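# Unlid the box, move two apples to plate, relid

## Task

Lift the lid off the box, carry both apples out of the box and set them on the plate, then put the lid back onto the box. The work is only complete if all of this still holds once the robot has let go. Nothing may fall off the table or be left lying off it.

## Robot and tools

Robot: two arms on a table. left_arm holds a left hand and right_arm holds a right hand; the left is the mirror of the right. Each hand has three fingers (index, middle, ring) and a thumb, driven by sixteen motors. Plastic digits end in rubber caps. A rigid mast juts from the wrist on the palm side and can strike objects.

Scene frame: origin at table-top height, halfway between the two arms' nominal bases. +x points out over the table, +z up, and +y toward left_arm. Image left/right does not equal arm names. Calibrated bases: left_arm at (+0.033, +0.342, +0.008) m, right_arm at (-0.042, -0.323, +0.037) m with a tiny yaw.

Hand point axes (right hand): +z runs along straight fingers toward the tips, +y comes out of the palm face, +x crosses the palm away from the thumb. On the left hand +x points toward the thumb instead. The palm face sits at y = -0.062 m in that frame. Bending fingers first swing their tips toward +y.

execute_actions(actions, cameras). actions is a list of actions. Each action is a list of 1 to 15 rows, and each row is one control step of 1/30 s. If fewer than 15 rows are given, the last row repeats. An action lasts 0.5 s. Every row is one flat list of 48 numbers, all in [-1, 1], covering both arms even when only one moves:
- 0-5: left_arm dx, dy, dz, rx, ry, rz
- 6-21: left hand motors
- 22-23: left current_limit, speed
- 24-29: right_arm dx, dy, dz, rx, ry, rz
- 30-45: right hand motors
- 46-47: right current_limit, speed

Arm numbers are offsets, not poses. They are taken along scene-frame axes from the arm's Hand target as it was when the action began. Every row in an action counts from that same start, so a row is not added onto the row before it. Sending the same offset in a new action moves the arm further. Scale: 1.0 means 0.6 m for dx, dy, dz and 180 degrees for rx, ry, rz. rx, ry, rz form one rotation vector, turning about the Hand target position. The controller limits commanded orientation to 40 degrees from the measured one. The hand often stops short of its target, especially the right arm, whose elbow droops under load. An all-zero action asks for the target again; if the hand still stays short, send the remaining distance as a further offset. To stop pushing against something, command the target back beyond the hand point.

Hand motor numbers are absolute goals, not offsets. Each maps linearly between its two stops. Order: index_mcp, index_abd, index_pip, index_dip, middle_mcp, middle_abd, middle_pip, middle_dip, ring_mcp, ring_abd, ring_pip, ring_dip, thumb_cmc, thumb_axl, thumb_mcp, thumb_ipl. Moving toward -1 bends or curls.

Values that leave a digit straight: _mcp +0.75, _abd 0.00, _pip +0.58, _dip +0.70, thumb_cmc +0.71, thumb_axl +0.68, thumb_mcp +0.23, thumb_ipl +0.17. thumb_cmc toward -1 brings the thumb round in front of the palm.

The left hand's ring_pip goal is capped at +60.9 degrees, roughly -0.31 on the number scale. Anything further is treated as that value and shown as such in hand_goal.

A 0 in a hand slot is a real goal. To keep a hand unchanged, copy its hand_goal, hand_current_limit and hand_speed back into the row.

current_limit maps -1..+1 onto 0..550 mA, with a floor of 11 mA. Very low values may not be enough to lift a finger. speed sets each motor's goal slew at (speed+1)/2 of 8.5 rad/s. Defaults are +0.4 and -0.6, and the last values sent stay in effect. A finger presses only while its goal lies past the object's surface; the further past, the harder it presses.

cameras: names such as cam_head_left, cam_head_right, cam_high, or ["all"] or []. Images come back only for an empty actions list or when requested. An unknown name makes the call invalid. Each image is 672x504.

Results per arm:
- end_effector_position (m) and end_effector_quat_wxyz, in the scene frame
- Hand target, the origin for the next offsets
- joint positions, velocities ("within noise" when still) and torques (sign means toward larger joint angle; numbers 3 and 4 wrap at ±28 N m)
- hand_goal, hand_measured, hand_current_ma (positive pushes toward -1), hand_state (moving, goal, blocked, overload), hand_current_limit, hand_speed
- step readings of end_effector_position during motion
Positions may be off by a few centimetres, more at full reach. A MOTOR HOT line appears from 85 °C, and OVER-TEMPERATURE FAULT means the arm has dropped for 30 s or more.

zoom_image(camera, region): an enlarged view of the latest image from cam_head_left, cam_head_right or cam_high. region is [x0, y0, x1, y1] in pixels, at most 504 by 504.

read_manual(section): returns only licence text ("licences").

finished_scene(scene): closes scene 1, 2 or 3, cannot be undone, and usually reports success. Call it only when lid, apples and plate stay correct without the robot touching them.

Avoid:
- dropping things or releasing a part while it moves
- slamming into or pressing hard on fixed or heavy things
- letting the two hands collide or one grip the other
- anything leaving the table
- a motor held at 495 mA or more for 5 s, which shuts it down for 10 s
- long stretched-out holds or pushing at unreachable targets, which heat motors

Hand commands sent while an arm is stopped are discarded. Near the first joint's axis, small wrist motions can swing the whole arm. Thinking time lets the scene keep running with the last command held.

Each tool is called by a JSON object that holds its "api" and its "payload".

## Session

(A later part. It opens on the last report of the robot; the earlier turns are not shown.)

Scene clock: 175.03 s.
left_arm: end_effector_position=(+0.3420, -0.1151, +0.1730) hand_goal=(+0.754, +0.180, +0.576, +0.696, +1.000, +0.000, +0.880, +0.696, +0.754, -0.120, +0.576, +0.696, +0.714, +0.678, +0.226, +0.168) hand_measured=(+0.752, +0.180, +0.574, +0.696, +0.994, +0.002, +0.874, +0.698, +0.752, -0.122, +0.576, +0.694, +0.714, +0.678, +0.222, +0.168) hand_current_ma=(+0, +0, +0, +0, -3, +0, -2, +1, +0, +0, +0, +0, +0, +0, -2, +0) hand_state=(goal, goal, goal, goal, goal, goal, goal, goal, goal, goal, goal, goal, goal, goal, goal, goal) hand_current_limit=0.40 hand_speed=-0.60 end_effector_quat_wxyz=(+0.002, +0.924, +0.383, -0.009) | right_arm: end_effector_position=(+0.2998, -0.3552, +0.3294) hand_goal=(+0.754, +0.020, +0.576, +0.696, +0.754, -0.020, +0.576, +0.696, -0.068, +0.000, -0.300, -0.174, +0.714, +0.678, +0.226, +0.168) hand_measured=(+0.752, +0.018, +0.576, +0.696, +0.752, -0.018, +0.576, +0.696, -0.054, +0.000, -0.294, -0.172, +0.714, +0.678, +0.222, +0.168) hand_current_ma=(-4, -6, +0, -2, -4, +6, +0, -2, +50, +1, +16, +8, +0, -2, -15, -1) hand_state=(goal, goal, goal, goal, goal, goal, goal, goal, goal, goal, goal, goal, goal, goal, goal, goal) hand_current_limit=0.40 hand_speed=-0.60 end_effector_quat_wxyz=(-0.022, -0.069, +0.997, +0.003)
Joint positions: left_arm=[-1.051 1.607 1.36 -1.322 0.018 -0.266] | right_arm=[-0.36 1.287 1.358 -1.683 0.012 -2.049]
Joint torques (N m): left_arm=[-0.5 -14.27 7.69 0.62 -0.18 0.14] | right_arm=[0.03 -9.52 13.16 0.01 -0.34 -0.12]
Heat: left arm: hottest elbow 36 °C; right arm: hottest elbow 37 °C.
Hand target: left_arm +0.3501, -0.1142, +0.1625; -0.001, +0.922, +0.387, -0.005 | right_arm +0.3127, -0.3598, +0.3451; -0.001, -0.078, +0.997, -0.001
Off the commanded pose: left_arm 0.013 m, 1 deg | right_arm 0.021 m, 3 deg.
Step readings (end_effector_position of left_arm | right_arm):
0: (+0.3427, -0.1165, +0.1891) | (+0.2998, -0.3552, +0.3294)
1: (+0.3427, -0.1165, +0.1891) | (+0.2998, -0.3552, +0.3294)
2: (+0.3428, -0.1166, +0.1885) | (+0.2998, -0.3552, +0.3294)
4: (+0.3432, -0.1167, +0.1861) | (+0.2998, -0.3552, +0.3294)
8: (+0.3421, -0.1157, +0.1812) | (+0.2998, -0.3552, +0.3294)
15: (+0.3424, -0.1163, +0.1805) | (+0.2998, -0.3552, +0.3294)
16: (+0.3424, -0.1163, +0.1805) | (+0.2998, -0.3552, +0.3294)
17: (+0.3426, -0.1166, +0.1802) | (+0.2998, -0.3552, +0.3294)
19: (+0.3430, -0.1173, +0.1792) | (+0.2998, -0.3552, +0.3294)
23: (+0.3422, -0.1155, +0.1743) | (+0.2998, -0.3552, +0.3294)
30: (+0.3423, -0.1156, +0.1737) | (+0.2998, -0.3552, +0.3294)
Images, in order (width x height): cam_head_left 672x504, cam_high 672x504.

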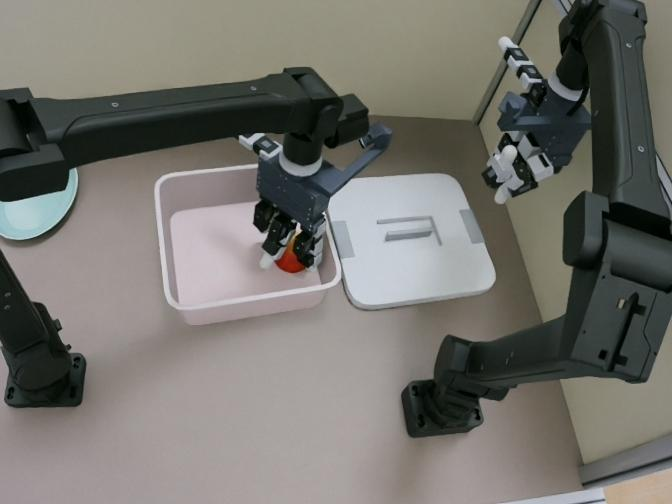

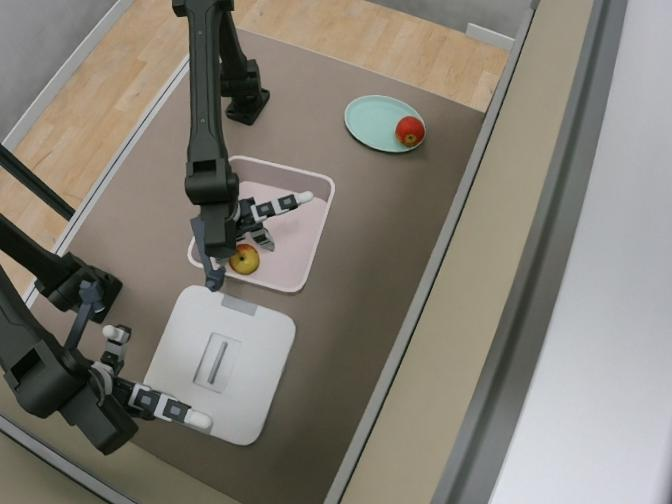

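{"api": "execute_actions", "payload": {"actions": [[[0.012,-0.016,0,0,0,0,0.754,0.18,0.576,0.696,1,0,0.88,0.696,0.754,-0.12,0.576,0.696,0.714,0.678,0.226,0.168,0.4,-0.6,0,0,0,0,0,0,0.754,0.02,0.576,0.696,0.754,-0.02,0.576,0.696,-0.068,0,-0.3,-0.174,0.714,0.678,0.226,0.168,0.4,-0.6]],[[0,0,-0.018,0,0,0,0.754,0.18,0.576,0.696,1,0,0.88,0.696,0.754,-0.12,0.576,0.696,0.714,0.678,0.226,0.168,0.4,-0.6,0,0,0,0,0,0,0.754,0.02,0.576,0.696,0.754,-0.02,0.576,0.696,-0.068,0,-0.3,-0.174,0.714,0.678,0.226,0.168,0.4,-0.6]]], "cameras": ["cam_head_left","cam_high"]}}

{"api": "zoom_image", "payload": {"camera": "cam_head_left", "region": [220, 160, 360, 300]}}

{"api": "zoom_image", "payload": {"camera": "cam_high", "region": [170, 140, 310, 300]}}

Scene clock: 176.87 s.
left_arm: end_effector_position=(+0.3458, -0.1196, +0.1604) hand_goal=(+0.754, +0.180, +0.576, +0.696, +1.000, +0.000, +0.880, +0.696, +0.754, -0.120, +0.576, +0.696, +0.714, +0.678, +0.226, +0.168) hand_measured=(+0.752, +0.180, +0.574, +0.696, +0.994, +0.002, +0.874, +0.698, +0.752, -0.122, +0.576, +0.694, +0.714, +0.678, +0.222, +0.168) hand_current_ma=(+0, +0, +0, +0, -3, +0, -2, +1, +0, +0, +0, +0, +0, +0, -2, +0) hand_state=(goal, goal, goal, goal, goal, goal, goal, goal, goal, goal, goal, goal, goal, goal, goal, goal) hand_current_limit=0.40 hand_speed=-0.60 end_effector_quat_wxyz=(-0.001, +0.924, +0.383, -0.009) | right_arm: end_effector_position=(+0.2998, -0.3552, +0.3294) hand_goal=(+0.754, +0.020, +0.576, +0.696, +0.754, -0.020, +0.576, +0.696, -0.068, +0.000, -0.300, -0.174, +0.714, +0.678, +0.226, +0.168) hand_measured=(+0.752, +0.018, +0.576, +0.696, +0.752, -0.018, +0.576, +0.696, -0.054, +0.000, -0.294, -0.172, +0.714, +0.678, +0.222, +0.168) hand_current_ma=(-4, -6, +0, -2, -4, +6, +0, -2, +50, +1, +16, +8, +0, -2, -15, -1) hand_state=(goal, goal, goal, goal, goal, goal, goal, goal, goal, goal, goal, goal, goal, goal, goal, goal) hand_current_limit=0.40 hand_speed=-0.60 end_effector_quat_wxyz=(-0.022, -0.069, +0.997, +0.003)
Joint positions: left_arm=[-1.048 1.633 1.36 -1.302 0.018 -0.262] | right_arm=[-0.36 1.287 1.358 -1.683 0.012 -2.049]
Joint torques (N m): left_arm=[-0.5 -13.63 8.99 0.62 -0.17 0.14] | right_arm=[0.09 -9.58 13.18 0.02 -0.33 -0.13]
Heat: left arm: hottest elbow 36 °C; right arm: hottest elbow 37 °C.
Hand target: left_arm +0.3574, -0.1238, +0.1516; -0.001, +0.922, +0.387, -0.005 | right_arm +0.3127, -0.3598, +0.3451; -0.001, -0.078, +0.997, -0.001
Off the commanded pose: left_arm 0.015 m, 1 deg | right_arm 0.021 m, 3 deg.
Step readings (end_effector_position of left_arm | right_arm):
0: (+0.3420, -0.1151, +0.1730) | (+0.2998, -0.3552, +0.3294)
1: (+0.3420, -0.1151, +0.1730) | (+0.2998, -0.3552, +0.3294)
2: (+0.3420, -0.1151, +0.1730) | (+0.2998, -0.3552, +0.3294)
4: (+0.3422, -0.1150, +0.1720) | (+0.2998, -0.3552, +0.3294)
8: (+0.3426, -0.1152, +0.1670) | (+0.2998, -0.3552, +0.3294)
15: (+0.3431, -0.1153, +0.1614) | (+0.2998, -0.3552, +0.3294)
16: (+0.3432, -0.1152, +0.1614) | (+0.2998, -0.3552, +0.3294)
17: (+0.3432, -0.1152, +0.1614) | (+0.2998, -0.3552, +0.3294)
19: (+0.3438, -0.1162, +0.1615) | (+0.2998, -0.3552, +0.3294)
23: (+0.3452, -0.1185, +0.1615) | (+0.2998, -0.3552, +0.3294)
30: (+0.3458, -0.1196, +0.1604) | (+0.2998, -0.3552, +0.3294)
Images, in order (width x height): cam_head_left 672x504, cam_high 672x504.

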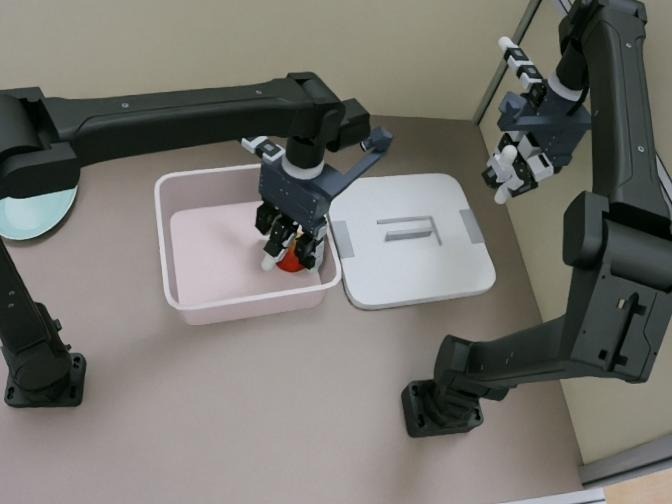

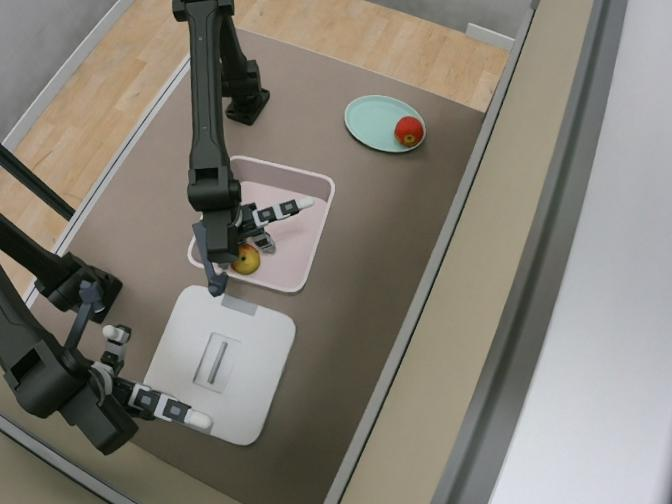

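Scaled by 3.600 from the camera's 672x504 image, which has a finer 960x720 frame.

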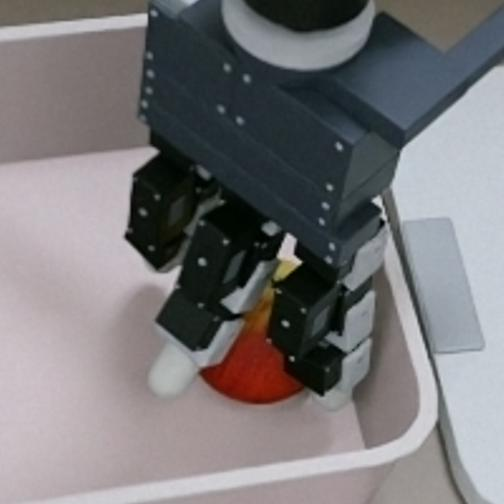

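Scaled by 3.150 from the camera's 672x504 image, which has a finer 960x720 frame.

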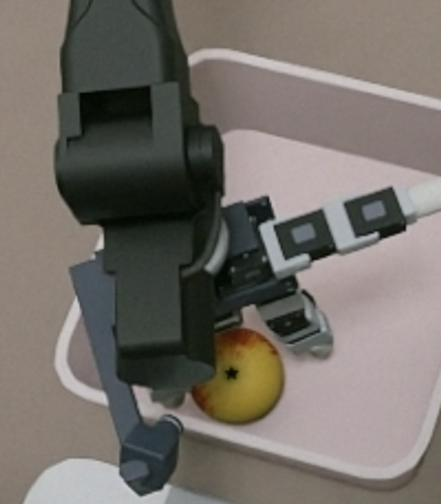

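{"api": "execute_actions", "payload": {"actions": [[[0.026,-0.002,0.003,0,0,0,0.754,0.18,0.576,0.696,1,0,0.88,0.696,0.754,-0.12,0.576,0.696,0.714,0.678,0.226,0.168,0.4,-0.6,0,0,0,0,0,0,0.754,0.02,0.576,0.696,0.754,-0.02,0.576,0.696,-0.068,0,-0.3,-0.174,0.714,0.678,0.226,0.168,0.4,-0.6]]], "cameras": ["cam_head_left","cam_high"]}}

{"api": "zoom_image", "payload": {"camera": "cam_head_left", "region": [220, 160, 360, 300]}}

{"api": "zoom_image", "payload": {"camera": "cam_high", "region": [170, 140, 310, 300]}}

Scene clock: 178.80 s.
left_arm: end_effector_position=(+0.3595, -0.1154, +0.1530) hand_goal=(+0.754, +0.180, +0.576, +0.696, +1.000, +0.000, +0.880, +0.696, +0.754, -0.120, +0.576, +0.696, +0.714, +0.678, +0.226, +0.168) hand_measured=(+0.752, +0.180, +0.574, +0.696, +0.994, +0.002, +0.876, +0.698, +0.752, -0.124, +0.576, +0.694, +0.714, +0.678, +0.222, +0.168) hand_current_ma=(+0, +0, +0, +0, -2, +0, -2, +1, +0, -1, +0, +0, +0, +0, -2, +0) hand_state=(goal, goal, goal, goal, goal, goal, goal, goal, goal, goal, goal, goal, goal, goal, goal, goal) hand_current_limit=0.40 hand_speed=-0.60 end_effector_quat_wxyz=(-0.007, +0.923, +0.386, -0.010) | right_arm: end_effector_position=(+0.2998, -0.3552, +0.3294) hand_goal=(+0.754, +0.020, +0.576, +0.696, +0.754, -0.020, +0.576, +0.696, -0.068, +0.000, -0.300, -0.174, +0.714, +0.678, +0.226, +0.168) hand_measured=(+0.752, +0.018, +0.576, +0.696, +0.752, -0.018, +0.576, +0.696, -0.054, +0.000, -0.294, -0.172, +0.714, +0.678, +0.222, +0.168) hand_current_ma=(-4, -6, +0, -2, -4, +6, +0, -2, +50, +1, +16, +8, +0, -2, -15, -1) hand_state=(goal, goal, goal, goal, goal, goal, goal, goal, goal, goal, goal, goal, goal, goal, goal, goal) hand_current_limit=0.40 hand_speed=-0.60 end_effector_quat_wxyz=(-0.022, -0.069, +0.997, +0.003)
Joint positions: left_arm=[-1.021 1.655 1.369 -1.302 0.018 -0.241] | right_arm=[-0.36 1.287 1.358 -1.683 0.012 -2.049]
Joint torques (N m): left_arm=[-0.67 -13.98 10.74 0.2 -0.19 0.15] | right_arm=[-0.03 -9.58 13.18 0.02 -0.34 -0.12]
Heat: left arm: hottest elbow 36 °C; right arm: hottest elbow 37 °C.
Hand target: left_arm +0.3728, -0.1251, +0.1535; -0.001, +0.922, +0.387, -0.005 | right_arm +0.3127, -0.3598, +0.3451; -0.001, -0.078, +0.997, -0.001
Off the commanded pose: left_arm 0.017 m, 1 deg | right_arm 0.021 m, 3 deg.
Step readings (end_effector_position of left_arm | right_arm):
0: (+0.3458, -0.1196, +0.1604) | (+0.2998, -0.3552, +0.3294)
1: (+0.3458, -0.1196, +0.1604) | (+0.2998, -0.3552, +0.3294)
2: (+0.3461, -0.1193, +0.1602) | (+0.2998, -0.3552, +0.3294)
4: (+0.3476, -0.1189, +0.1589) | (+0.2998, -0.3552, +0.3294)
8: (+0.3546, -0.1161, +0.1546) | (+0.2998, -0.3552, +0.3294)
15: (+0.3593, -0.1151, +0.1525) | (+0.2998, -0.3552, +0.3294)
Images, in order (width x height): cam_head_left 672x504, cam_high 672x504.

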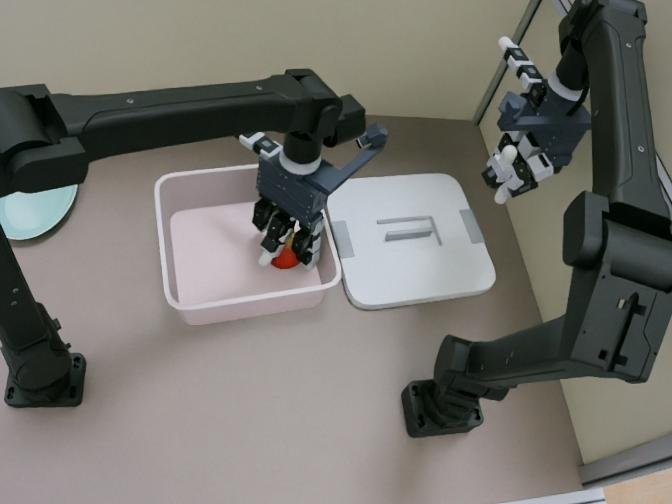

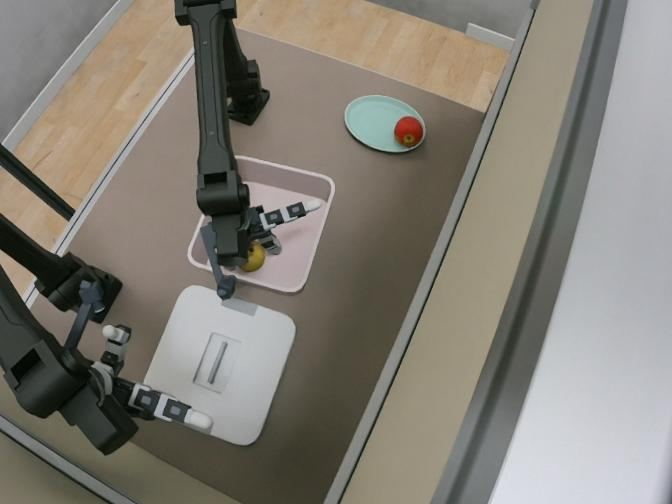

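Scaled by 3.600 from the camera's 672x504 image, which has a finer 960x720 frame.

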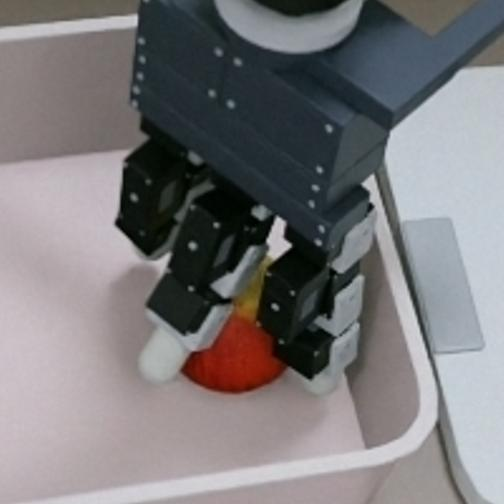

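Scaled by 3.150 from the camera's 672x504 image, which has a finer 960x720 frame.

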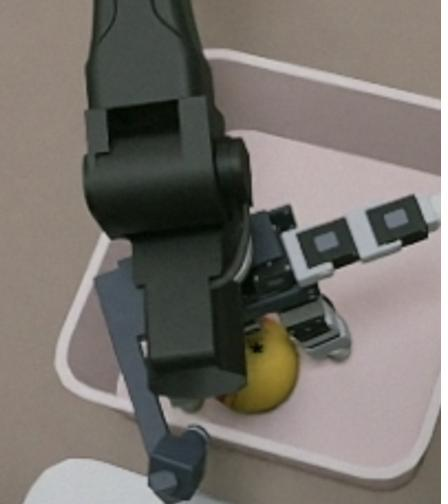

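{"api": "execute_actions", "payload": {"actions": [[[0.008,-0.008,0.024,0,0,0,0.754,0.18,0.576,0.696,1,0,0.88,0.696,0.754,-0.12,0.576,0.696,0.714,0.678,0.226,0.168,0.4,-0.6,0,0,0,0,0,0,0.754,0.02,0.576,0.696,0.754,-0.02,0.576,0.696,-0.068,0,-0.3,-0.174,0.714,0.678,0.226,0.168,0.4,-0.6]]], "cameras": ["cam_head_left","cam_high"]}}

{"api": "zoom_image", "payload": {"camera": "cam_head_left", "region": [220, 160, 360, 300]}}

{"api": "zoom_image", "payload": {"camera": "cam_high", "region": [170, 140, 310, 300]}}

Scene clock: 180.10 s.
left_arm: end_effector_position=(+0.3648, -0.1236, +0.1691) hand_goal=(+0.754, +0.180, +0.576, +0.696, +1.000, +0.000, +0.880, +0.696, +0.754, -0.120, +0.576, +0.696, +0.714, +0.678, +0.226, +0.168) hand_measured=(+0.752, +0.180, +0.574, +0.696, +0.994, +0.002, +0.876, +0.698, +0.754, -0.122, +0.576, +0.694, +0.714, +0.678, +0.222, +0.168) hand_current_ma=(+0, +0, +0, +0, -2, +0, -2, +1, +0, +0, +0, +0, +0, +0, -2, +0) hand_state=(goal, goal, goal, goal, goal, goal, goal, goal, goal, goal, goal, goal, goal, goal, goal, goal) hand_current_limit=0.40 hand_speed=-0.60 end_effector_quat_wxyz=(-0.001, +0.924, +0.383, -0.008) | right_arm: end_effector_position=(+0.2998, -0.3552, +0.3294) hand_goal=(+0.754, +0.020, +0.576, +0.696, +0.754, -0.020, +0.576, +0.696, -0.068, +0.000, -0.300, -0.174, +0.714, +0.678, +0.226, +0.168) hand_measured=(+0.752, +0.018, +0.576, +0.696, +0.752, -0.018, +0.576, +0.696, -0.054, +0.000, -0.294, -0.172, +0.714, +0.678, +0.222, +0.168) hand_current_ma=(-4, -6, +0, -2, -4, +6, +0, -2, +50, +1, +16, +8, +0, -2, -15, -1) hand_state=(goal, goal, goal, goal, goal, goal, goal, goal, goal, goal, goal, goal, goal, goal, goal, goal) hand_current_limit=0.40 hand_speed=-0.60 end_effector_quat_wxyz=(-0.022, -0.069, +0.997, +0.003)
Joint positions: left_arm=[-1.02 1.661 1.418 -1.333 0.016 -0.235] | right_arm=[-0.36 1.287 1.358 -1.683 0.012 -2.049]
Joint torques (N m): left_arm=[-0.44 -14.15 10.8 -0.21 -0.16 0.14] | right_arm=[0.03 -9.52 13.16 0.03 -0.34 -0.12]
Heat: left arm: hottest elbow 36 °C; right arm: hottest elbow 37 °C.
Hand target: left_arm +0.3777, -0.1299, +0.1680; -0.001, +0.922, +0.387, -0.005 | right_arm +0.3127, -0.3598, +0.3451; -0.001, -0.078, +0.997, -0.001
Off the commanded pose: left_arm 0.014 m, 1 deg | right_arm 0.021 m, 3 deg.
Step readings (end_effector_position of left_arm | right_arm):
0: (+0.3595, -0.1154, +0.1530) | (+0.2998, -0.3552, +0.3294)
1: (+0.3597, -0.1154, +0.1531) | (+0.2998, -0.3552, +0.3294)
2: (+0.3600, -0.1158, +0.1538) | (+0.2998, -0.3552, +0.3294)
4: (+0.3612, -0.1173, +0.1564) | (+0.2998, -0.3552, +0.3294)
8: (+0.3642, -0.1228, +0.1655) | (+0.2998, -0.3552, +0.3294)
15: (+0.3650, -0.1240, +0.1692) | (+0.2998, -0.3552, +0.3294)
Images, in order (width x height): cam_head_left 672x504, cam_high 672x504.

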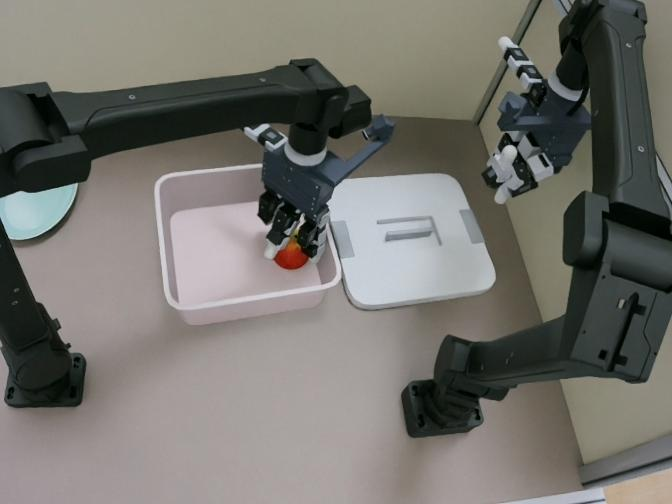

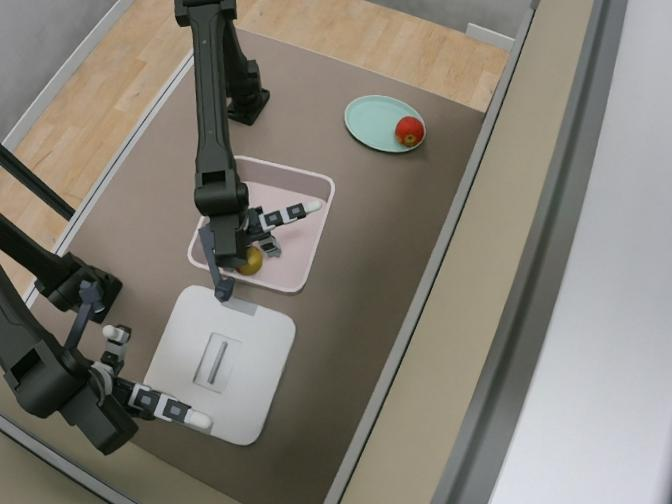

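Scaled by 3.600 from the camera's 672x504 image, which has a finer 960x720 frame.

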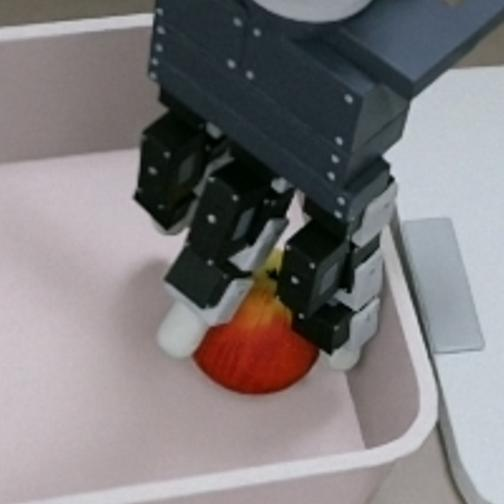

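Scaled by 3.150 from the camera's 672x504 image, which has a finer 960x720 frame.

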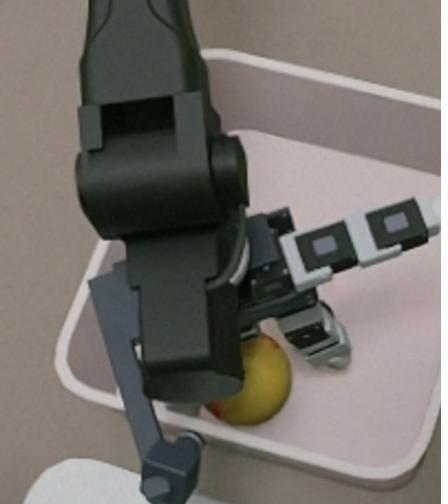

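{"api": "execute_actions", "payload": {"actions": [[[0,0,-0.03,0,0,0,0.754,0.18,0.576,0.696,1,0,0.88,0.696,0.754,-0.12,0.576,0.696,0.714,0.678,0.226,0.168,0.4,-0.6,0,0,0,0,0,0,0.754,0.02,0.576,0.696,0.754,-0.02,0.576,0.696,-0.068,0,-0.3,-0.174,0.714,0.678,0.226,0.168,0.4,-0.6]],[[0,0,0,0,0,0,0.754,0.0,0.576,0.696,1,0,0.88,0.696,0.754,0.0,0.576,0.696,0.714,0.678,0.226,0.168,0.2,-0.9,0,0,0,0,0,0,0.754,0.02,0.576,0.696,0.754,-0.02,0.576,0.696,-0.068,0,-0.3,-0.174,0.714,0.678,0.226,0.168,0.4,-0.6]]], "cameras": ["cam_head_left","cam_high"]}}

{"api": "zoom_image", "payload": {"camera": "cam_head_left", "region": [220, 160, 360, 300]}}

{"api": "zoom_image", "payload": {"camera": "cam_high", "region": [170, 140, 310, 300]}}

Scene clock: 181.87 s.
left_arm: end_effector_position=(+0.3682, -0.1287, +0.1645) hand_goal=(+0.754, +0.000, +0.576, +0.696, +1.000, +0.000, +0.880, +0.696, +0.754, +0.000, +0.576, +0.696, +0.714, +0.678, +0.226, +0.168) hand_measured=(+0.752, +0.004, +0.574, +0.696, +0.996, +0.002, +0.878, +0.698, +0.752, -0.016, +0.578, +0.694, +0.714, +0.678, +0.222, +0.168) hand_current_ma=(+0, +1, +0, +0, -1, +0, +0, +1, +0, -9, +0, +0, +0, +0, -2, +0) hand_state=(goal, goal, goal, goal, goal, goal, goal, goal, goal, goal, goal, goal, goal, goal, goal, goal) hand_current_limit=0.20 hand_speed=-0.90 end_effector_quat_wxyz=(+0.005, +0.924, +0.382, -0.007) | right_arm: end_effector_position=(+0.2998, -0.3552, +0.3294) hand_goal=(+0.754, +0.020, +0.576, +0.696, +0.754, -0.020, +0.576, +0.696, -0.068, +0.000, -0.300, -0.174, +0.714, +0.678, +0.226, +0.168) hand_measured=(+0.752, +0.018, +0.576, +0.696, +0.752, -0.018, +0.576, +0.696, -0.054, +0.000, -0.294, -0.172, +0.714, +0.678, +0.222, +0.168) hand_current_ma=(-4, -6, +0, -2, -4, +6, +0, -2, +50, +1, +16, +8, +0, -2, -15, -1) hand_state=(goal, goal, goal, goal, goal, goal, goal, goal, goal, goal, goal, goal, goal, goal, goal, goal) hand_current_limit=0.40 hand_speed=-0.60 end_effector_quat_wxyz=(-0.022, -0.069, +0.997, +0.003)
Joint positions: left_arm=[-1.019 1.672 1.418 -1.31 0.016 -0.232] | right_arm=[-0.36 1.287 1.358 -1.683 0.012 -2.049]
Joint torques (N m): left_arm=[-0.5 -14.33 8.27 0.65 -0.12 0.12] | right_arm=[0.03 -9.52 13.16 -0.01 -0.33 -0.12]
Heat: left arm: hottest elbow 36 °C; right arm: hottest elbow 37 °C.
Hand target: left_arm +0.3778, -0.1298, +0.1500; -0.001, +0.922, +0.387, -0.005 | right_arm +0.3127, -0.3598, +0.3451; -0.001, -0.078, +0.997, -0.001
Off the commanded pose: left_arm 0.018 m, 1 deg | right_arm 0.021 m, 3 deg.
Step readings (end_effector_position of left_arm | right_arm):
0: (+0.3648, -0.1236, +0.1689) | (+0.2998, -0.3552, +0.3294)
1: (+0.3648, -0.1236, +0.1689) | (+0.2998, -0.3552, +0.3294)
2: (+0.3648, -0.1236, +0.1689) | (+0.2998, -0.3552, +0.3294)
4: (+0.3652, -0.1243, +0.1683) | (+0.2998, -0.3552, +0.3294)
8: (+0.3662, -0.1262, +0.1661) | (+0.2998, -0.3552, +0.3294)
15: (+0.3674, -0.1275, +0.1641) | (+0.2998, -0.3552, +0.3294)
16: (+0.3674, -0.1275, +0.1641) | (+0.2998, -0.3552, +0.3294)
17: (+0.3674, -0.1275, +0.1641) | (+0.2998, -0.3552, +0.3294)
19: (+0.3676, -0.1278, +0.1642) | (+0.2998, -0.3552, +0.3294)
23: (+0.3680, -0.1284, +0.1644) | (+0.2998, -0.3552, +0.3294)
30: (+0.3682, -0.1287, +0.1645) | (+0.2998, -0.3552, +0.3294)
Images, in order (width x height): cam_head_left 672x504, cam_high 672x504.

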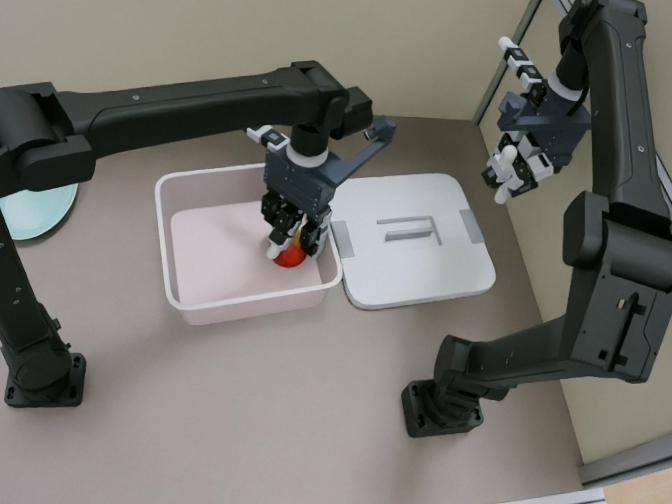

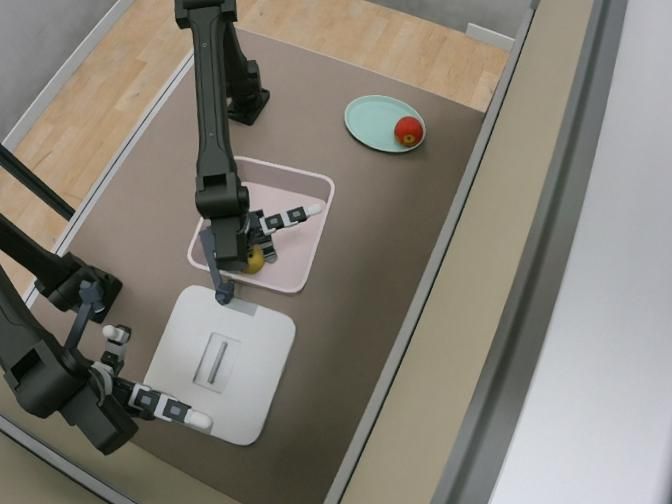

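Scaled by 3.600 from the camera's 672x504 image, which has a finer 960x720 frame.

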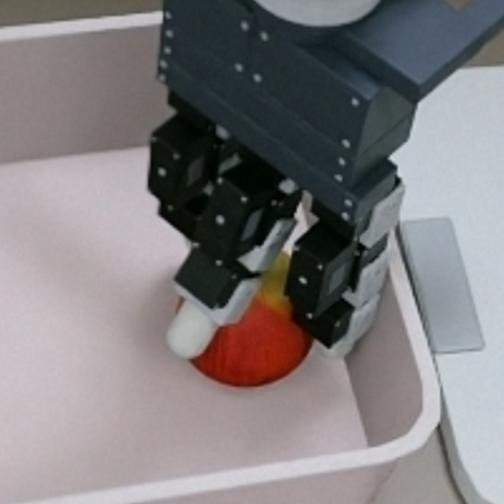

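Scaled by 3.150 from the camera's 672x504 image, which has a finer 960x720 frame.

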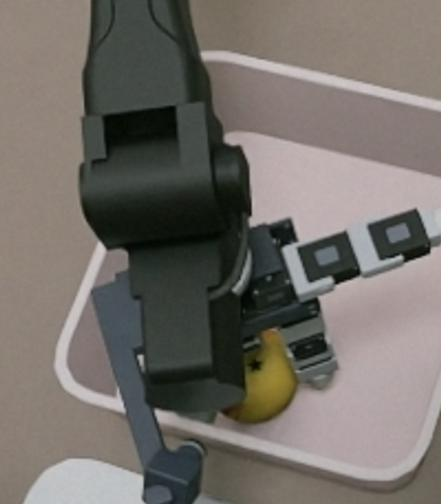

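{"api": "execute_actions", "payload": {"actions": [[[0,0,-0.012,0,0,0,0.754,0.0,0.576,0.696,1,0,0.8,0.696,0.754,0.0,0.576,0.696,0.714,0.678,0.226,0.168,0.3,-0.9,0,0,0,0,0,0,0.754,0.02,0.576,0.696,0.754,-0.02,0.576,0.696,-0.068,0,-0.3,-0.174,0.714,0.678,0.226,0.168,0.4,-0.6]],[[0,0,0,0,0,0,0.754,-0.2,0.576,0.696,1,0,0.66,0.696,0.754,0.2,0.576,0.696,0.714,0.678,0.226,0.168,0.72,-0.85,0,0,0,0,0,0,0.754,0.02,0.576,0.696,0.754,-0.02,0.576,0.696,-0.068,0,-0.3,-0.174,0.714,0.678,0.226,0.168,0.4,-0.6]]], "cameras": ["cam_head_left","cam_high"]}}

{"api": "zoom_image", "payload": {"camera": "cam_head_left", "region": [220, 160, 360, 300]}}

{"api": "zoom_image", "payload": {"camera": "cam_high", "region": [170, 140, 310, 300]}}

Scene clock: 183.87 s.
left_arm: end_effector_position=(+0.3680, -0.1290, +0.1639) hand_goal=(+0.754, -0.200, +0.576, +0.696, +1.000, +0.000, +0.660, +0.696, +0.754, +0.200, +0.576, +0.696, +0.714, +0.678, +0.226, +0.168) hand_measured=(+0.740, -0.034, +0.570, +0.696, +1.000, -0.002, +0.780, +0.718, +0.726, +0.026, +0.560, +0.690, +0.714, +0.678, +0.222, +0.168) hand_current_ma=(-11, +412, -2, +0, +0, +0, +300, +19, -30, -450, -12, -2, +0, +0, -2, +0) hand_state=(goal, blocked, goal, goal, goal, goal, blocked, blocked, blocked, blocked, goal, goal, goal, goal, goal, goal) hand_current_limit=0.72 hand_speed=-0.85 end_effector_quat_wxyz=(+0.005, +0.924, +0.382, -0.008) | right_arm: end_effector_position=(+0.2998, -0.3552, +0.3294) hand_goal=(+0.754, +0.020, +0.576, +0.696, +0.754, -0.020, +0.576, +0.696, -0.068, +0.000, -0.300, -0.174, +0.714, +0.678, +0.226, +0.168) hand_measured=(+0.752, +0.018, +0.576, +0.696, +0.752, -0.018, +0.576, +0.696, -0.054, +0.000, -0.294, -0.172, +0.714, +0.678, +0.222, +0.168) hand_current_ma=(-4, -6, +0, -2, -4, +6, +0, -2, +50, +1, +16, +8, +0, -2, -15, -1) hand_state=(goal, goal, goal, goal, goal, goal, goal, goal, goal, goal, goal, goal, goal, goal, goal, goal) hand_current_limit=0.40 hand_speed=-0.60 end_effector_quat_wxyz=(-0.022, -0.069, +0.997, +0.003)
Joint positions: left_arm=[-1.019 1.672 1.416 -1.306 0.018 -0.232] | right_arm=[-0.36 1.287 1.358 -1.683 0.012 -2.049]
Joint torques (N m): left_arm=[-0.56 -13.98 7.32 1.17 -0.18 0.12] | right_arm=[0.03 -9.58 13.15 0.02 -0.34 -0.13]
Heat: left arm: hottest elbow 36 °C; right arm: hottest elbow 38 °C.
Hand target: left_arm +0.3777, -0.1298, +0.1426; -0.001, +0.922, +0.387, -0.005 | right_arm +0.3127, -0.3598, +0.3451; -0.001, -0.078, +0.997, -0.001
Off the commanded pose: left_arm 0.023 m, 1 deg | right_arm 0.021 m, 3 deg.
Step readings (end_effector_position of left_arm | right_arm):
0: (+0.3682, -0.1287, +0.1645) | (+0.2998, -0.3552, +0.3294)
1: (+0.3682, -0.1287, +0.1645) | (+0.2998, -0.3552, +0.3294)
2: (+0.3682, -0.1287, +0.1645) | (+0.2998, -0.3552, +0.3294)
4: (+0.3686, -0.1294, +0.1648) | (+0.2998, -0.3552, +0.3294)
8: (+0.3683, -0.1289, +0.1641) | (+0.2998, -0.3552, +0.3294)
15: (+0.3682, -0.1288, +0.1639) | (+0.2998, -0.3552, +0.3294)
16: (+0.3682, -0.1288, +0.1639) | (+0.2998, -0.3552, +0.3294)
17: (+0.3682, -0.1288, +0.1639) | (+0.2998, -0.3552, +0.3294)
19: (+0.3680, -0.1290, +0.1639) | (+0.2998, -0.3552, +0.3294)
23: (+0.3680, -0.1290, +0.1639) | (+0.2998, -0.3552, +0.3294)
30: (+0.3680, -0.1290, +0.1639) | (+0.2998, -0.3552, +0.3294)
Images, in order (width x height): cam_head_left 672x504, cam_high 672x504.

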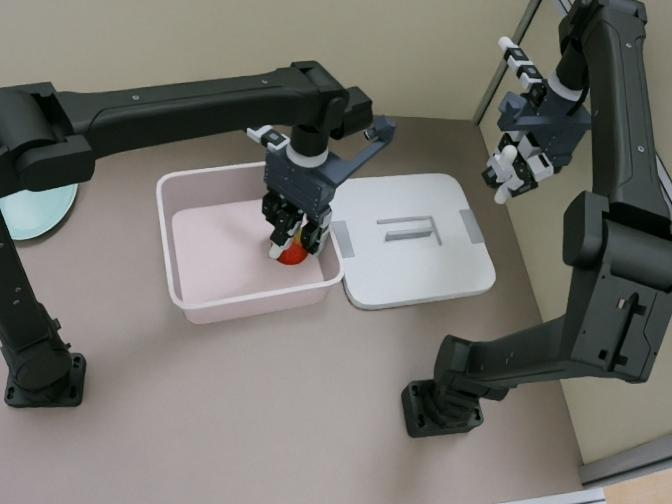

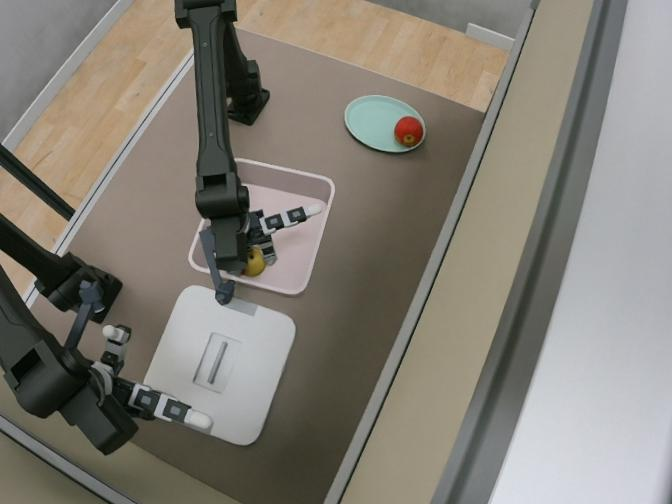

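Scaled by 3.600 from the camera's 672x504 image, which has a finer 960x720 frame.

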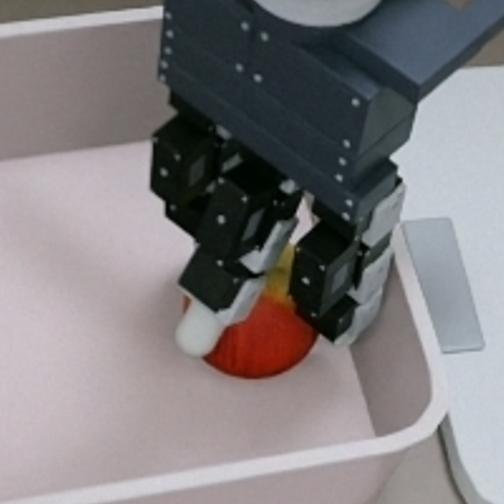

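Scaled by 3.150 from the camera's 672x504 image, which has a finer 960x720 frame.

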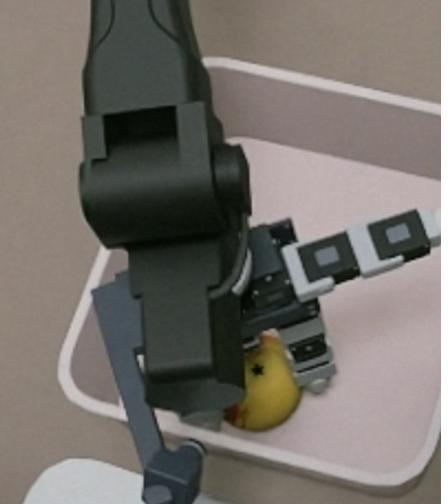

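{"api": "execute_actions", "payload": {"actions": [[[0,0,0.05,0,0,0,0.754,-0.2,0.576,0.696,1,0,0.64,0.696,0.754,0.2,0.576,0.696,0.714,0.678,0.226,0.168,0.76,-0.85,0,0,0,0,0,0,0.754,0.02,0.576,0.696,0.754,-0.02,0.576,0.696,-0.068,0,-0.3,-0.174,0.714,0.678,0.226,0.168,0.4,-0.6]]], "cameras": ["cam_head_left","cam_high"]}}

{"api": "zoom_image", "payload": {"camera": "cam_head_left", "region": [220, 160, 360, 300]}}

Scene clock: 185.07 s.
left_arm: end_effector_position=(+0.3663, -0.1258, +0.1657) hand_goal=(+0.754, -0.200, +0.576, +0.696, +1.000, +0.000, +0.640, +0.696, +0.754, +0.200, +0.576, +0.696, +0.714, +0.678, +0.226, +0.168) hand_measured=(+0.730, -0.042, +0.564, +0.694, +1.000, -0.004, +0.720, +0.720, +0.708, +0.026, +0.546, +0.682, +0.714, +0.678, +0.222, +0.168) hand_current_ma=(-25, +384, -7, -1, +0, -1, +160, +21, -70, -445, -32, -9, +0, +0, -2, +0) hand_state=(blocked, blocked, goal, goal, goal, goal, blocked, blocked, blocked, blocked, blocked, goal, goal, goal, goal, goal) hand_current_limit=0.76 hand_speed=-0.85 end_effector_quat_wxyz=(-0.003, +0.924, +0.382, -0.009) | right_arm: end_effector_position=(+0.2998, -0.3552, +0.3294) hand_goal=(+0.754, +0.020, +0.576, +0.696, +0.754, -0.020, +0.576, +0.696, -0.068, +0.000, -0.300, -0.174, +0.714, +0.678, +0.226, +0.168) hand_measured=(+0.752, +0.018, +0.576, +0.696, +0.752, -0.018, +0.576, +0.696, -0.054, +0.000, -0.294, -0.172, +0.714, +0.678, +0.222, +0.168) hand_current_ma=(-4, -6, +0, -2, -4, +6, +0, -2, +50, +1, +16, +8, +0, -2, -15, -1) hand_state=(goal, goal, goal, goal, goal, goal, goal, goal, goal, goal, goal, goal, goal, goal, goal, goal) hand_current_limit=0.40 hand_speed=-0.60 end_effector_quat_wxyz=(-0.022, -0.069, +0.997, +0.003)
Joint positions: left_arm=[-1.019 1.672 1.424 -1.333 0.016 -0.232] | right_arm=[-0.36 1.287 1.358 -1.683 0.012 -2.049]
Joint torques (N m): left_arm=[-0.5 -15.68 11.06 -0.24 -0.14 0.12] | right_arm=[0.03 -9.52 13.18 0.02 -0.33 -0.12]
Heat: left arm: hottest elbow 36 °C; right arm: hottest elbow 38 °C.
Hand target: left_arm +0.3777, -0.1299, +0.1728; -0.001, +0.922, +0.387, -0.005 | right_arm +0.3127, -0.3598, +0.3451; -0.001, -0.078, +0.997, -0.001
Off the commanded pose: left_arm 0.014 m, 1 deg | right_arm 0.021 m, 3 deg.
Step readings (end_effector_position of left_arm | right_arm):
0: (+0.3680, -0.1290, +0.1639) | (+0.2998, -0.3552, +0.3294)
1: (+0.3680, -0.1290, +0.1639) | (+0.2998, -0.3552, +0.3294)
2: (+0.3680, -0.1290, +0.1639) | (+0.2998, -0.3552, +0.3294)
4: (+0.3671, -0.1275, +0.1638) | (+0.2998, -0.3552, +0.3294)
8: (+0.3663, -0.1258, +0.1653) | (+0.2998, -0.3552, +0.3294)
15: (+0.3663, -0.1258, +0.1657) | (+0.2998, -0.3552, +0.3294)
Images, in order (width x height): cam_head_left 672x504, cam_high 672x504.

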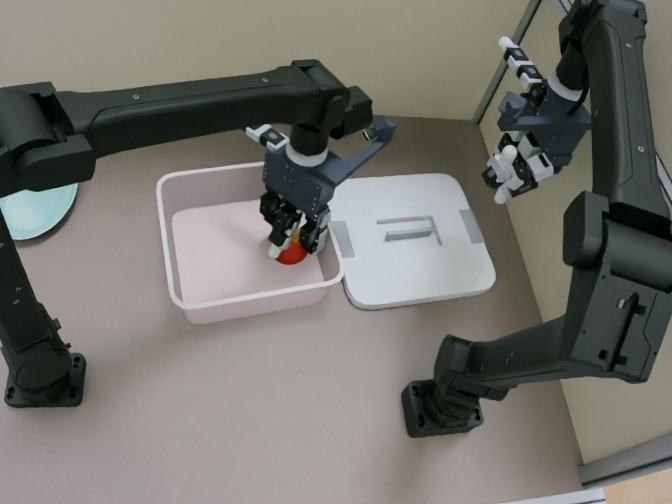

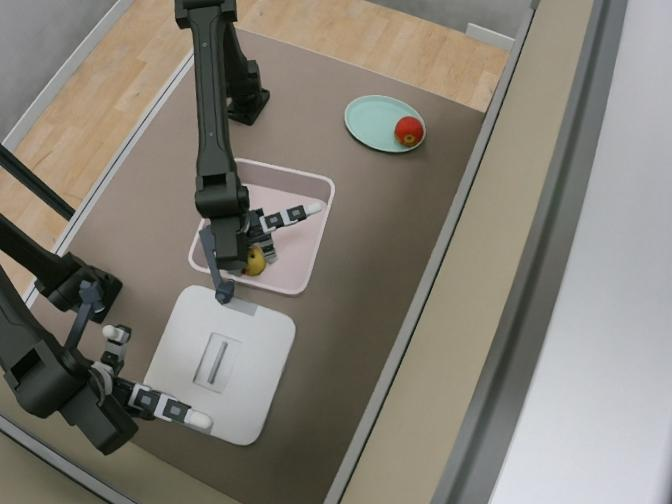

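Scaled by 3.600 from the camera's 672x504 image, which has a finer 960x720 frame.

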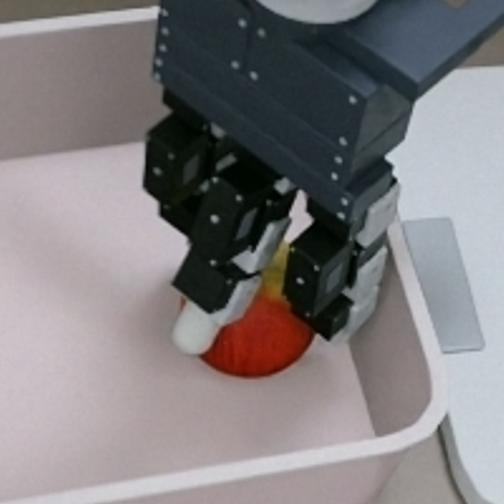

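{"api": "execute_actions", "payload": {"actions": [[[0,0,0.035,0,0,0,0.754,-0.2,0.576,0.696,1,0,0.64,0.696,0.754,0.2,0.576,0.696,0.714,0.678,0.226,0.168,0.76,-0.85,0,0,0,0,0,0,0.754,0.02,0.576,0.696,0.754,-0.02,0.576,0.696,-0.068,0,-0.3,-0.174,0.714,0.678,0.226,0.168,0.4,-0.6]]], "cameras": ["cam_head_left","cam_high"]}}

{"api": "zoom_image", "payload": {"camera": "cam_head_left", "region": [220, 160, 360, 300]}}

Scene clock: 187.23 s.
left_arm: end_effector_position=(+0.3647, -0.1231, +0.1765) hand_goal=(+0.754, -0.200, +0.576, +0.696, +1.000, +0.000, +0.640, +0.696, +0.754, +0.200, +0.576, +0.696, +0.714, +0.678, +0.226, +0.168) hand_measured=(+0.730, -0.042, +0.564, +0.692, +1.000, -0.004, +0.720, +0.720, +0.708, +0.026, +0.546, +0.682, +0.714, +0.678, +0.222, +0.168) hand_current_ma=(-25, +384, -7, -1, +0, -1, +154, +21, -71, -445, -32, -9, +0, +0, -2, +0) hand_state=(blocked, blocked, goal, goal, goal, goal, blocked, blocked, blocked, blocked, blocked, goal, goal, goal, goal, goal) hand_current_limit=0.76 hand_speed=-0.85 end_effector_quat_wxyz=(-0.015, +0.924, +0.382, -0.011) | right_arm: end_effector_position=(+0.2998, -0.3552, +0.3294) hand_goal=(+0.754, +0.020, +0.576, +0.696, +0.754, -0.020, +0.576, +0.696, -0.068, +0.000, -0.300, -0.174, +0.714, +0.678, +0.226, +0.168) hand_measured=(+0.752, +0.018, +0.576, +0.696, +0.752, -0.018, +0.576, +0.696, -0.054, +0.000, -0.294, -0.172, +0.714, +0.678, +0.222, +0.168) hand_current_ma=(-4, -6, +0, -2, -4, +6, +0, -2, +50, +1, +16, +8, +0, -2, -15, -1) hand_state=(goal, goal, goal, goal, goal, goal, goal, goal, goal, goal, goal, goal, goal, goal, goal, goal) hand_current_limit=0.40 hand_speed=-0.60 end_effector_quat_wxyz=(-0.022, -0.069, +0.997, +0.003)
Joint positions: left_arm=[-1.019 1.672 1.458 -1.391 0.016 -0.232] | right_arm=[-0.36 1.287 1.358 -1.683 0.012 -2.049]
Joint torques (N m): left_arm=[-0.56 -16.79 11.63 -0.25 -0.15 0.12] | right_arm=[0.09 -9.52 13.16 0.01 -0.33 -0.13]
Heat: left arm: hottest elbow 36 °C; right arm: hottest elbow 38 °C.
Hand target: left_arm +0.3777, -0.1299, +0.1937; -0.001, +0.922, +0.387, -0.005 | right_arm +0.3127, -0.3598, +0.3451; -0.001, -0.078, +0.997, -0.001
Off the commanded pose: left_arm 0.023 m, 2 deg | right_arm 0.021 m, 3 deg.
Step readings (end_effector_position of left_arm | right_arm):
0: (+0.3663, -0.1258, +0.1657) | (+0.2998, -0.3552, +0.3294)
1: (+0.3663, -0.1258, +0.1657) | (+0.2998, -0.3552, +0.3294)
2: (+0.3662, -0.1256, +0.1665) | (+0.2998, -0.3552, +0.3294)
4: (+0.3654, -0.1243, +0.1684) | (+0.2998, -0.3552, +0.3294)
8: (+0.3641, -0.1222, +0.1738) | (+0.2998, -0.3552, +0.3294)
15: (+0.3647, -0.1231, +0.1765) | (+0.2998, -0.3552, +0.3294)
Images, in order (width x height): cam_head_left 672x504, cam_high 672x504.

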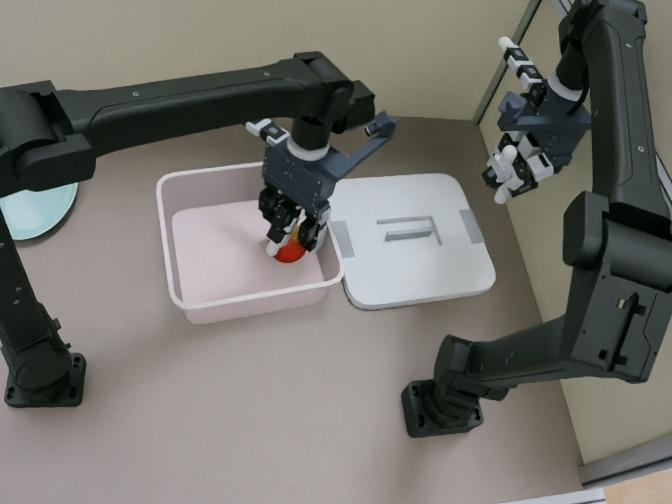

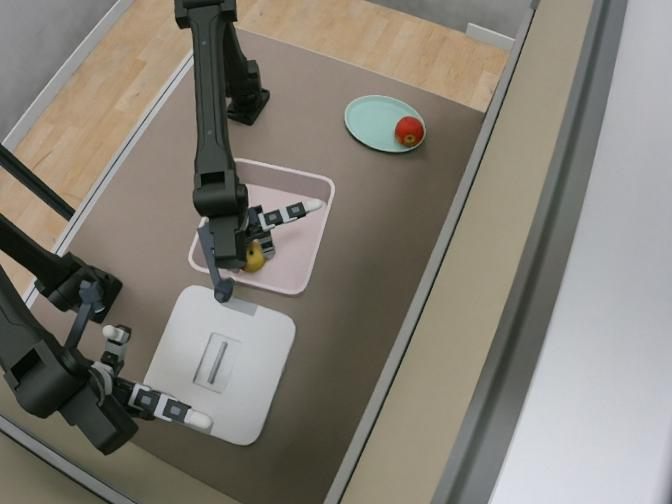

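Scaled by 3.600 from the camera's 672x504 image, which has a finer 960x720 frame.

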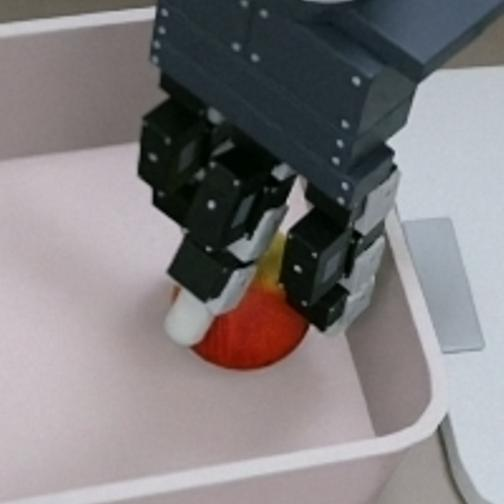

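{"api": "execute_actions", "payload": {"actions": [[[0,0,0.06,0,0,0,0.754,-0.2,0.576,0.696,1,0,0.64,0.696,0.754,0.2,0.576,0.696,0.714,0.678,0.226,0.168,0.76,-0.85,0,0,0,0,0,0,0.754,0.02,0.576,0.696,0.754,-0.02,0.576,0.696,-0.068,0,-0.3,-0.174,0.714,0.678,0.226,0.168,0.4,-0.6]],[[0,0,0.07,0,0,0,0.754,-0.2,0.576,0.696,1,0,0.64,0.696,0.754,0.2,0.576,0.696,0.714,0.678,0.226,0.168,0.76,-0.85,0,0,0,0,0,0,0.754,0.02,0.576,0.696,0.754,-0.02,0.576,0.696,-0.068,0,-0.3,-0.174,0.714,0.678,0.226,0.168,0.4,-0.6]],[[0,0,0.09,0,0,0,0.754,-0.2,0.576,0.696,1,0,0.64,0.696,0.754,0.2,0.576,0.696,0.714,0.678,0.226,0.168,0.76,-0.85,0,0,0,0,0,0,0.754,0.02,0.576,0.696,0.754,-0.02,0.576,0.696,-0.068,0,-0.3,-0.174,0.714,0.678,0.226,0.168,0.4,-0.6]]], "cameras": ["cam_head_left","cam_high"]}}

Scene clock: 189.50 s.
left_arm: end_effector_position=(+0.3682, -0.1278, +0.3034) hand_goal=(+0.754, -0.200, +0.576, +0.696, +1.000, +0.000, +0.640, +0.696, +0.754, +0.200, +0.576, +0.696, +0.714, +0.678, +0.226, +0.168) hand_measured=(+0.728, -0.042, +0.562, +0.692, +1.000, -0.004, +0.714, +0.720, +0.706, +0.030, +0.546, +0.682, +0.714, +0.678, +0.222, +0.168) hand_current_ma=(-26, +384, -9, -2, +0, -1, +136, +21, -73, -432, -33, -10, +0, +0, -2, +0) hand_state=(blocked, blocked, goal, goal, goal, goal, blocked, blocked, blocked, blocked, blocked, goal, goal, goal, goal, goal) hand_current_limit=0.76 hand_speed=-0.85 end_effector_quat_wxyz=(+0.003, +0.924, +0.382, -0.006) | right_arm: end_effector_position=(+0.2998, -0.3552, +0.3294) hand_goal=(+0.754, +0.020, +0.576, +0.696, +0.754, -0.020, +0.576, +0.696, -0.068, +0.000, -0.300, -0.174, +0.714, +0.678, +0.226, +0.168) hand_measured=(+0.752, +0.018, +0.576, +0.696, +0.752, -0.018, +0.576, +0.696, -0.054, +0.000, -0.294, -0.172, +0.714, +0.678, +0.222, +0.168) hand_current_ma=(-4, -6, +0, -2, -4, +6, +0, -2, +50, +1, +16, +8, +0, -2, -15, -1) hand_state=(goal, goal, goal, goal, goal, goal, goal, goal, goal, goal, goal, goal, goal, goal, goal, goal) hand_current_limit=0.40 hand_speed=-0.60 end_effector_quat_wxyz=(-0.022, -0.069, +0.997, +0.003)
Joint positions: left_arm=[-1.019 1.644 1.749 -1.672 0.013 -0.232] | right_arm=[-0.36 1.287 1.358 -1.683 0.012 -2.049]
Joint torques (N m): left_arm=[-0.67 -17.67 11.62 -0.16 -0.17 0.11] | right_arm=[0.09 -9.47 13.18 0.01 -0.34 -0.13]
Heat: left arm: hottest elbow 36 °C; right arm: hottest elbow 38 °C.
Hand target: left_arm +0.3777, -0.1299, +0.3257; -0.001, +0.922, +0.387, -0.005 | right_arm +0.3127, -0.3598, +0.3451; -0.001, -0.078, +0.997, -0.001
Off the commanded pose: left_arm 0.024 m, 1 deg | right_arm 0.021 m, 3 deg.
joint sent to its limit (left arm) — joint 4 (wrist pitch), lower limit. The joint targets are off in orientation, not in position.
Step readings (end_effector_position of left_arm | right_arm):
0: (+0.3647, -0.1231, +0.1765) | (+0.2998, -0.3552, +0.3294)
1: (+0.3648, -0.1232, +0.1767) | (+0.2998, -0.3552, +0.3294)
2: (+0.3650, -0.1235, +0.1780) | (+0.2998, -0.3552, +0.3294)
4: (+0.3642, -0.1222, +0.1830) | (+0.2998, -0.3552, +0.3294)
8: (+0.3648, -0.1233, +0.1985) | (+0.2998, -0.3552, +0.3294)
15: (+0.3673, -0.1274, +0.2068) | (+0.2998, -0.3552, +0.3294)
16: (+0.3672, -0.1271, +0.2069) | (+0.2998, -0.3552, +0.3294)
17: (+0.3666, -0.1262, +0.2081) | (+0.2998, -0.3552, +0.3294)
19: (+0.3651, -0.1237, +0.2142) | (+0.2998, -0.3552, +0.3294)
23: (+0.3660, -0.1247, +0.2351) | (+0.2998, -0.3552, +0.3294)
30: (+0.3691, -0.1297, +0.2500) | (+0.2998, -0.3552, +0.3294)
31: (+0.3687, -0.1291, +0.2499) | (+0.2998, -0.3552, +0.3294)
32: (+0.3683, -0.1284, +0.2513) | (+0.2998, -0.3552, +0.3294)
34: (+0.3667, -0.1258, +0.2574) | (+0.2998, -0.3552, +0.3294)
38: (+0.3677, -0.1269, +0.2818) | (+0.2998, -0.3552, +0.3294)
45: (+0.3694, -0.1297, +0.3041) | (+0.2998, -0.3552, +0.3294)
Images, in order (width x height): cam_head_left 672x504, cam_high 672x504.

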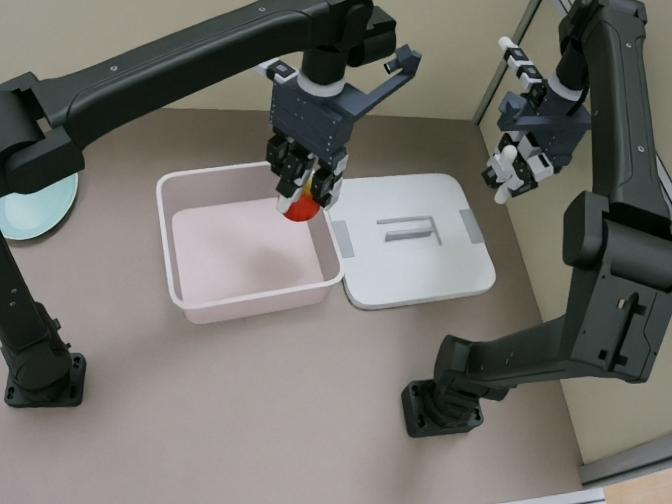

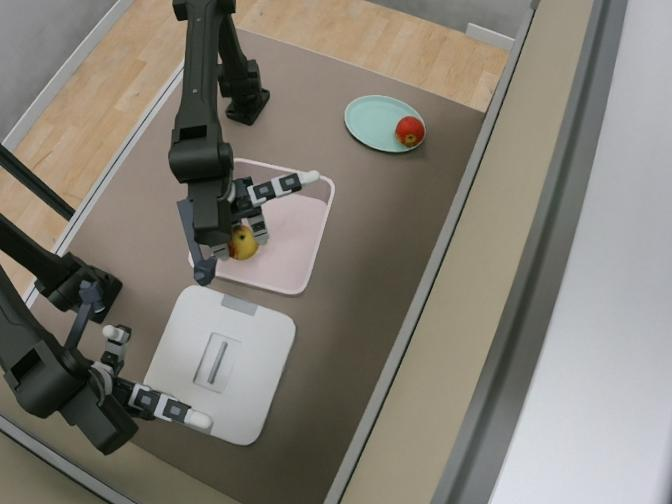

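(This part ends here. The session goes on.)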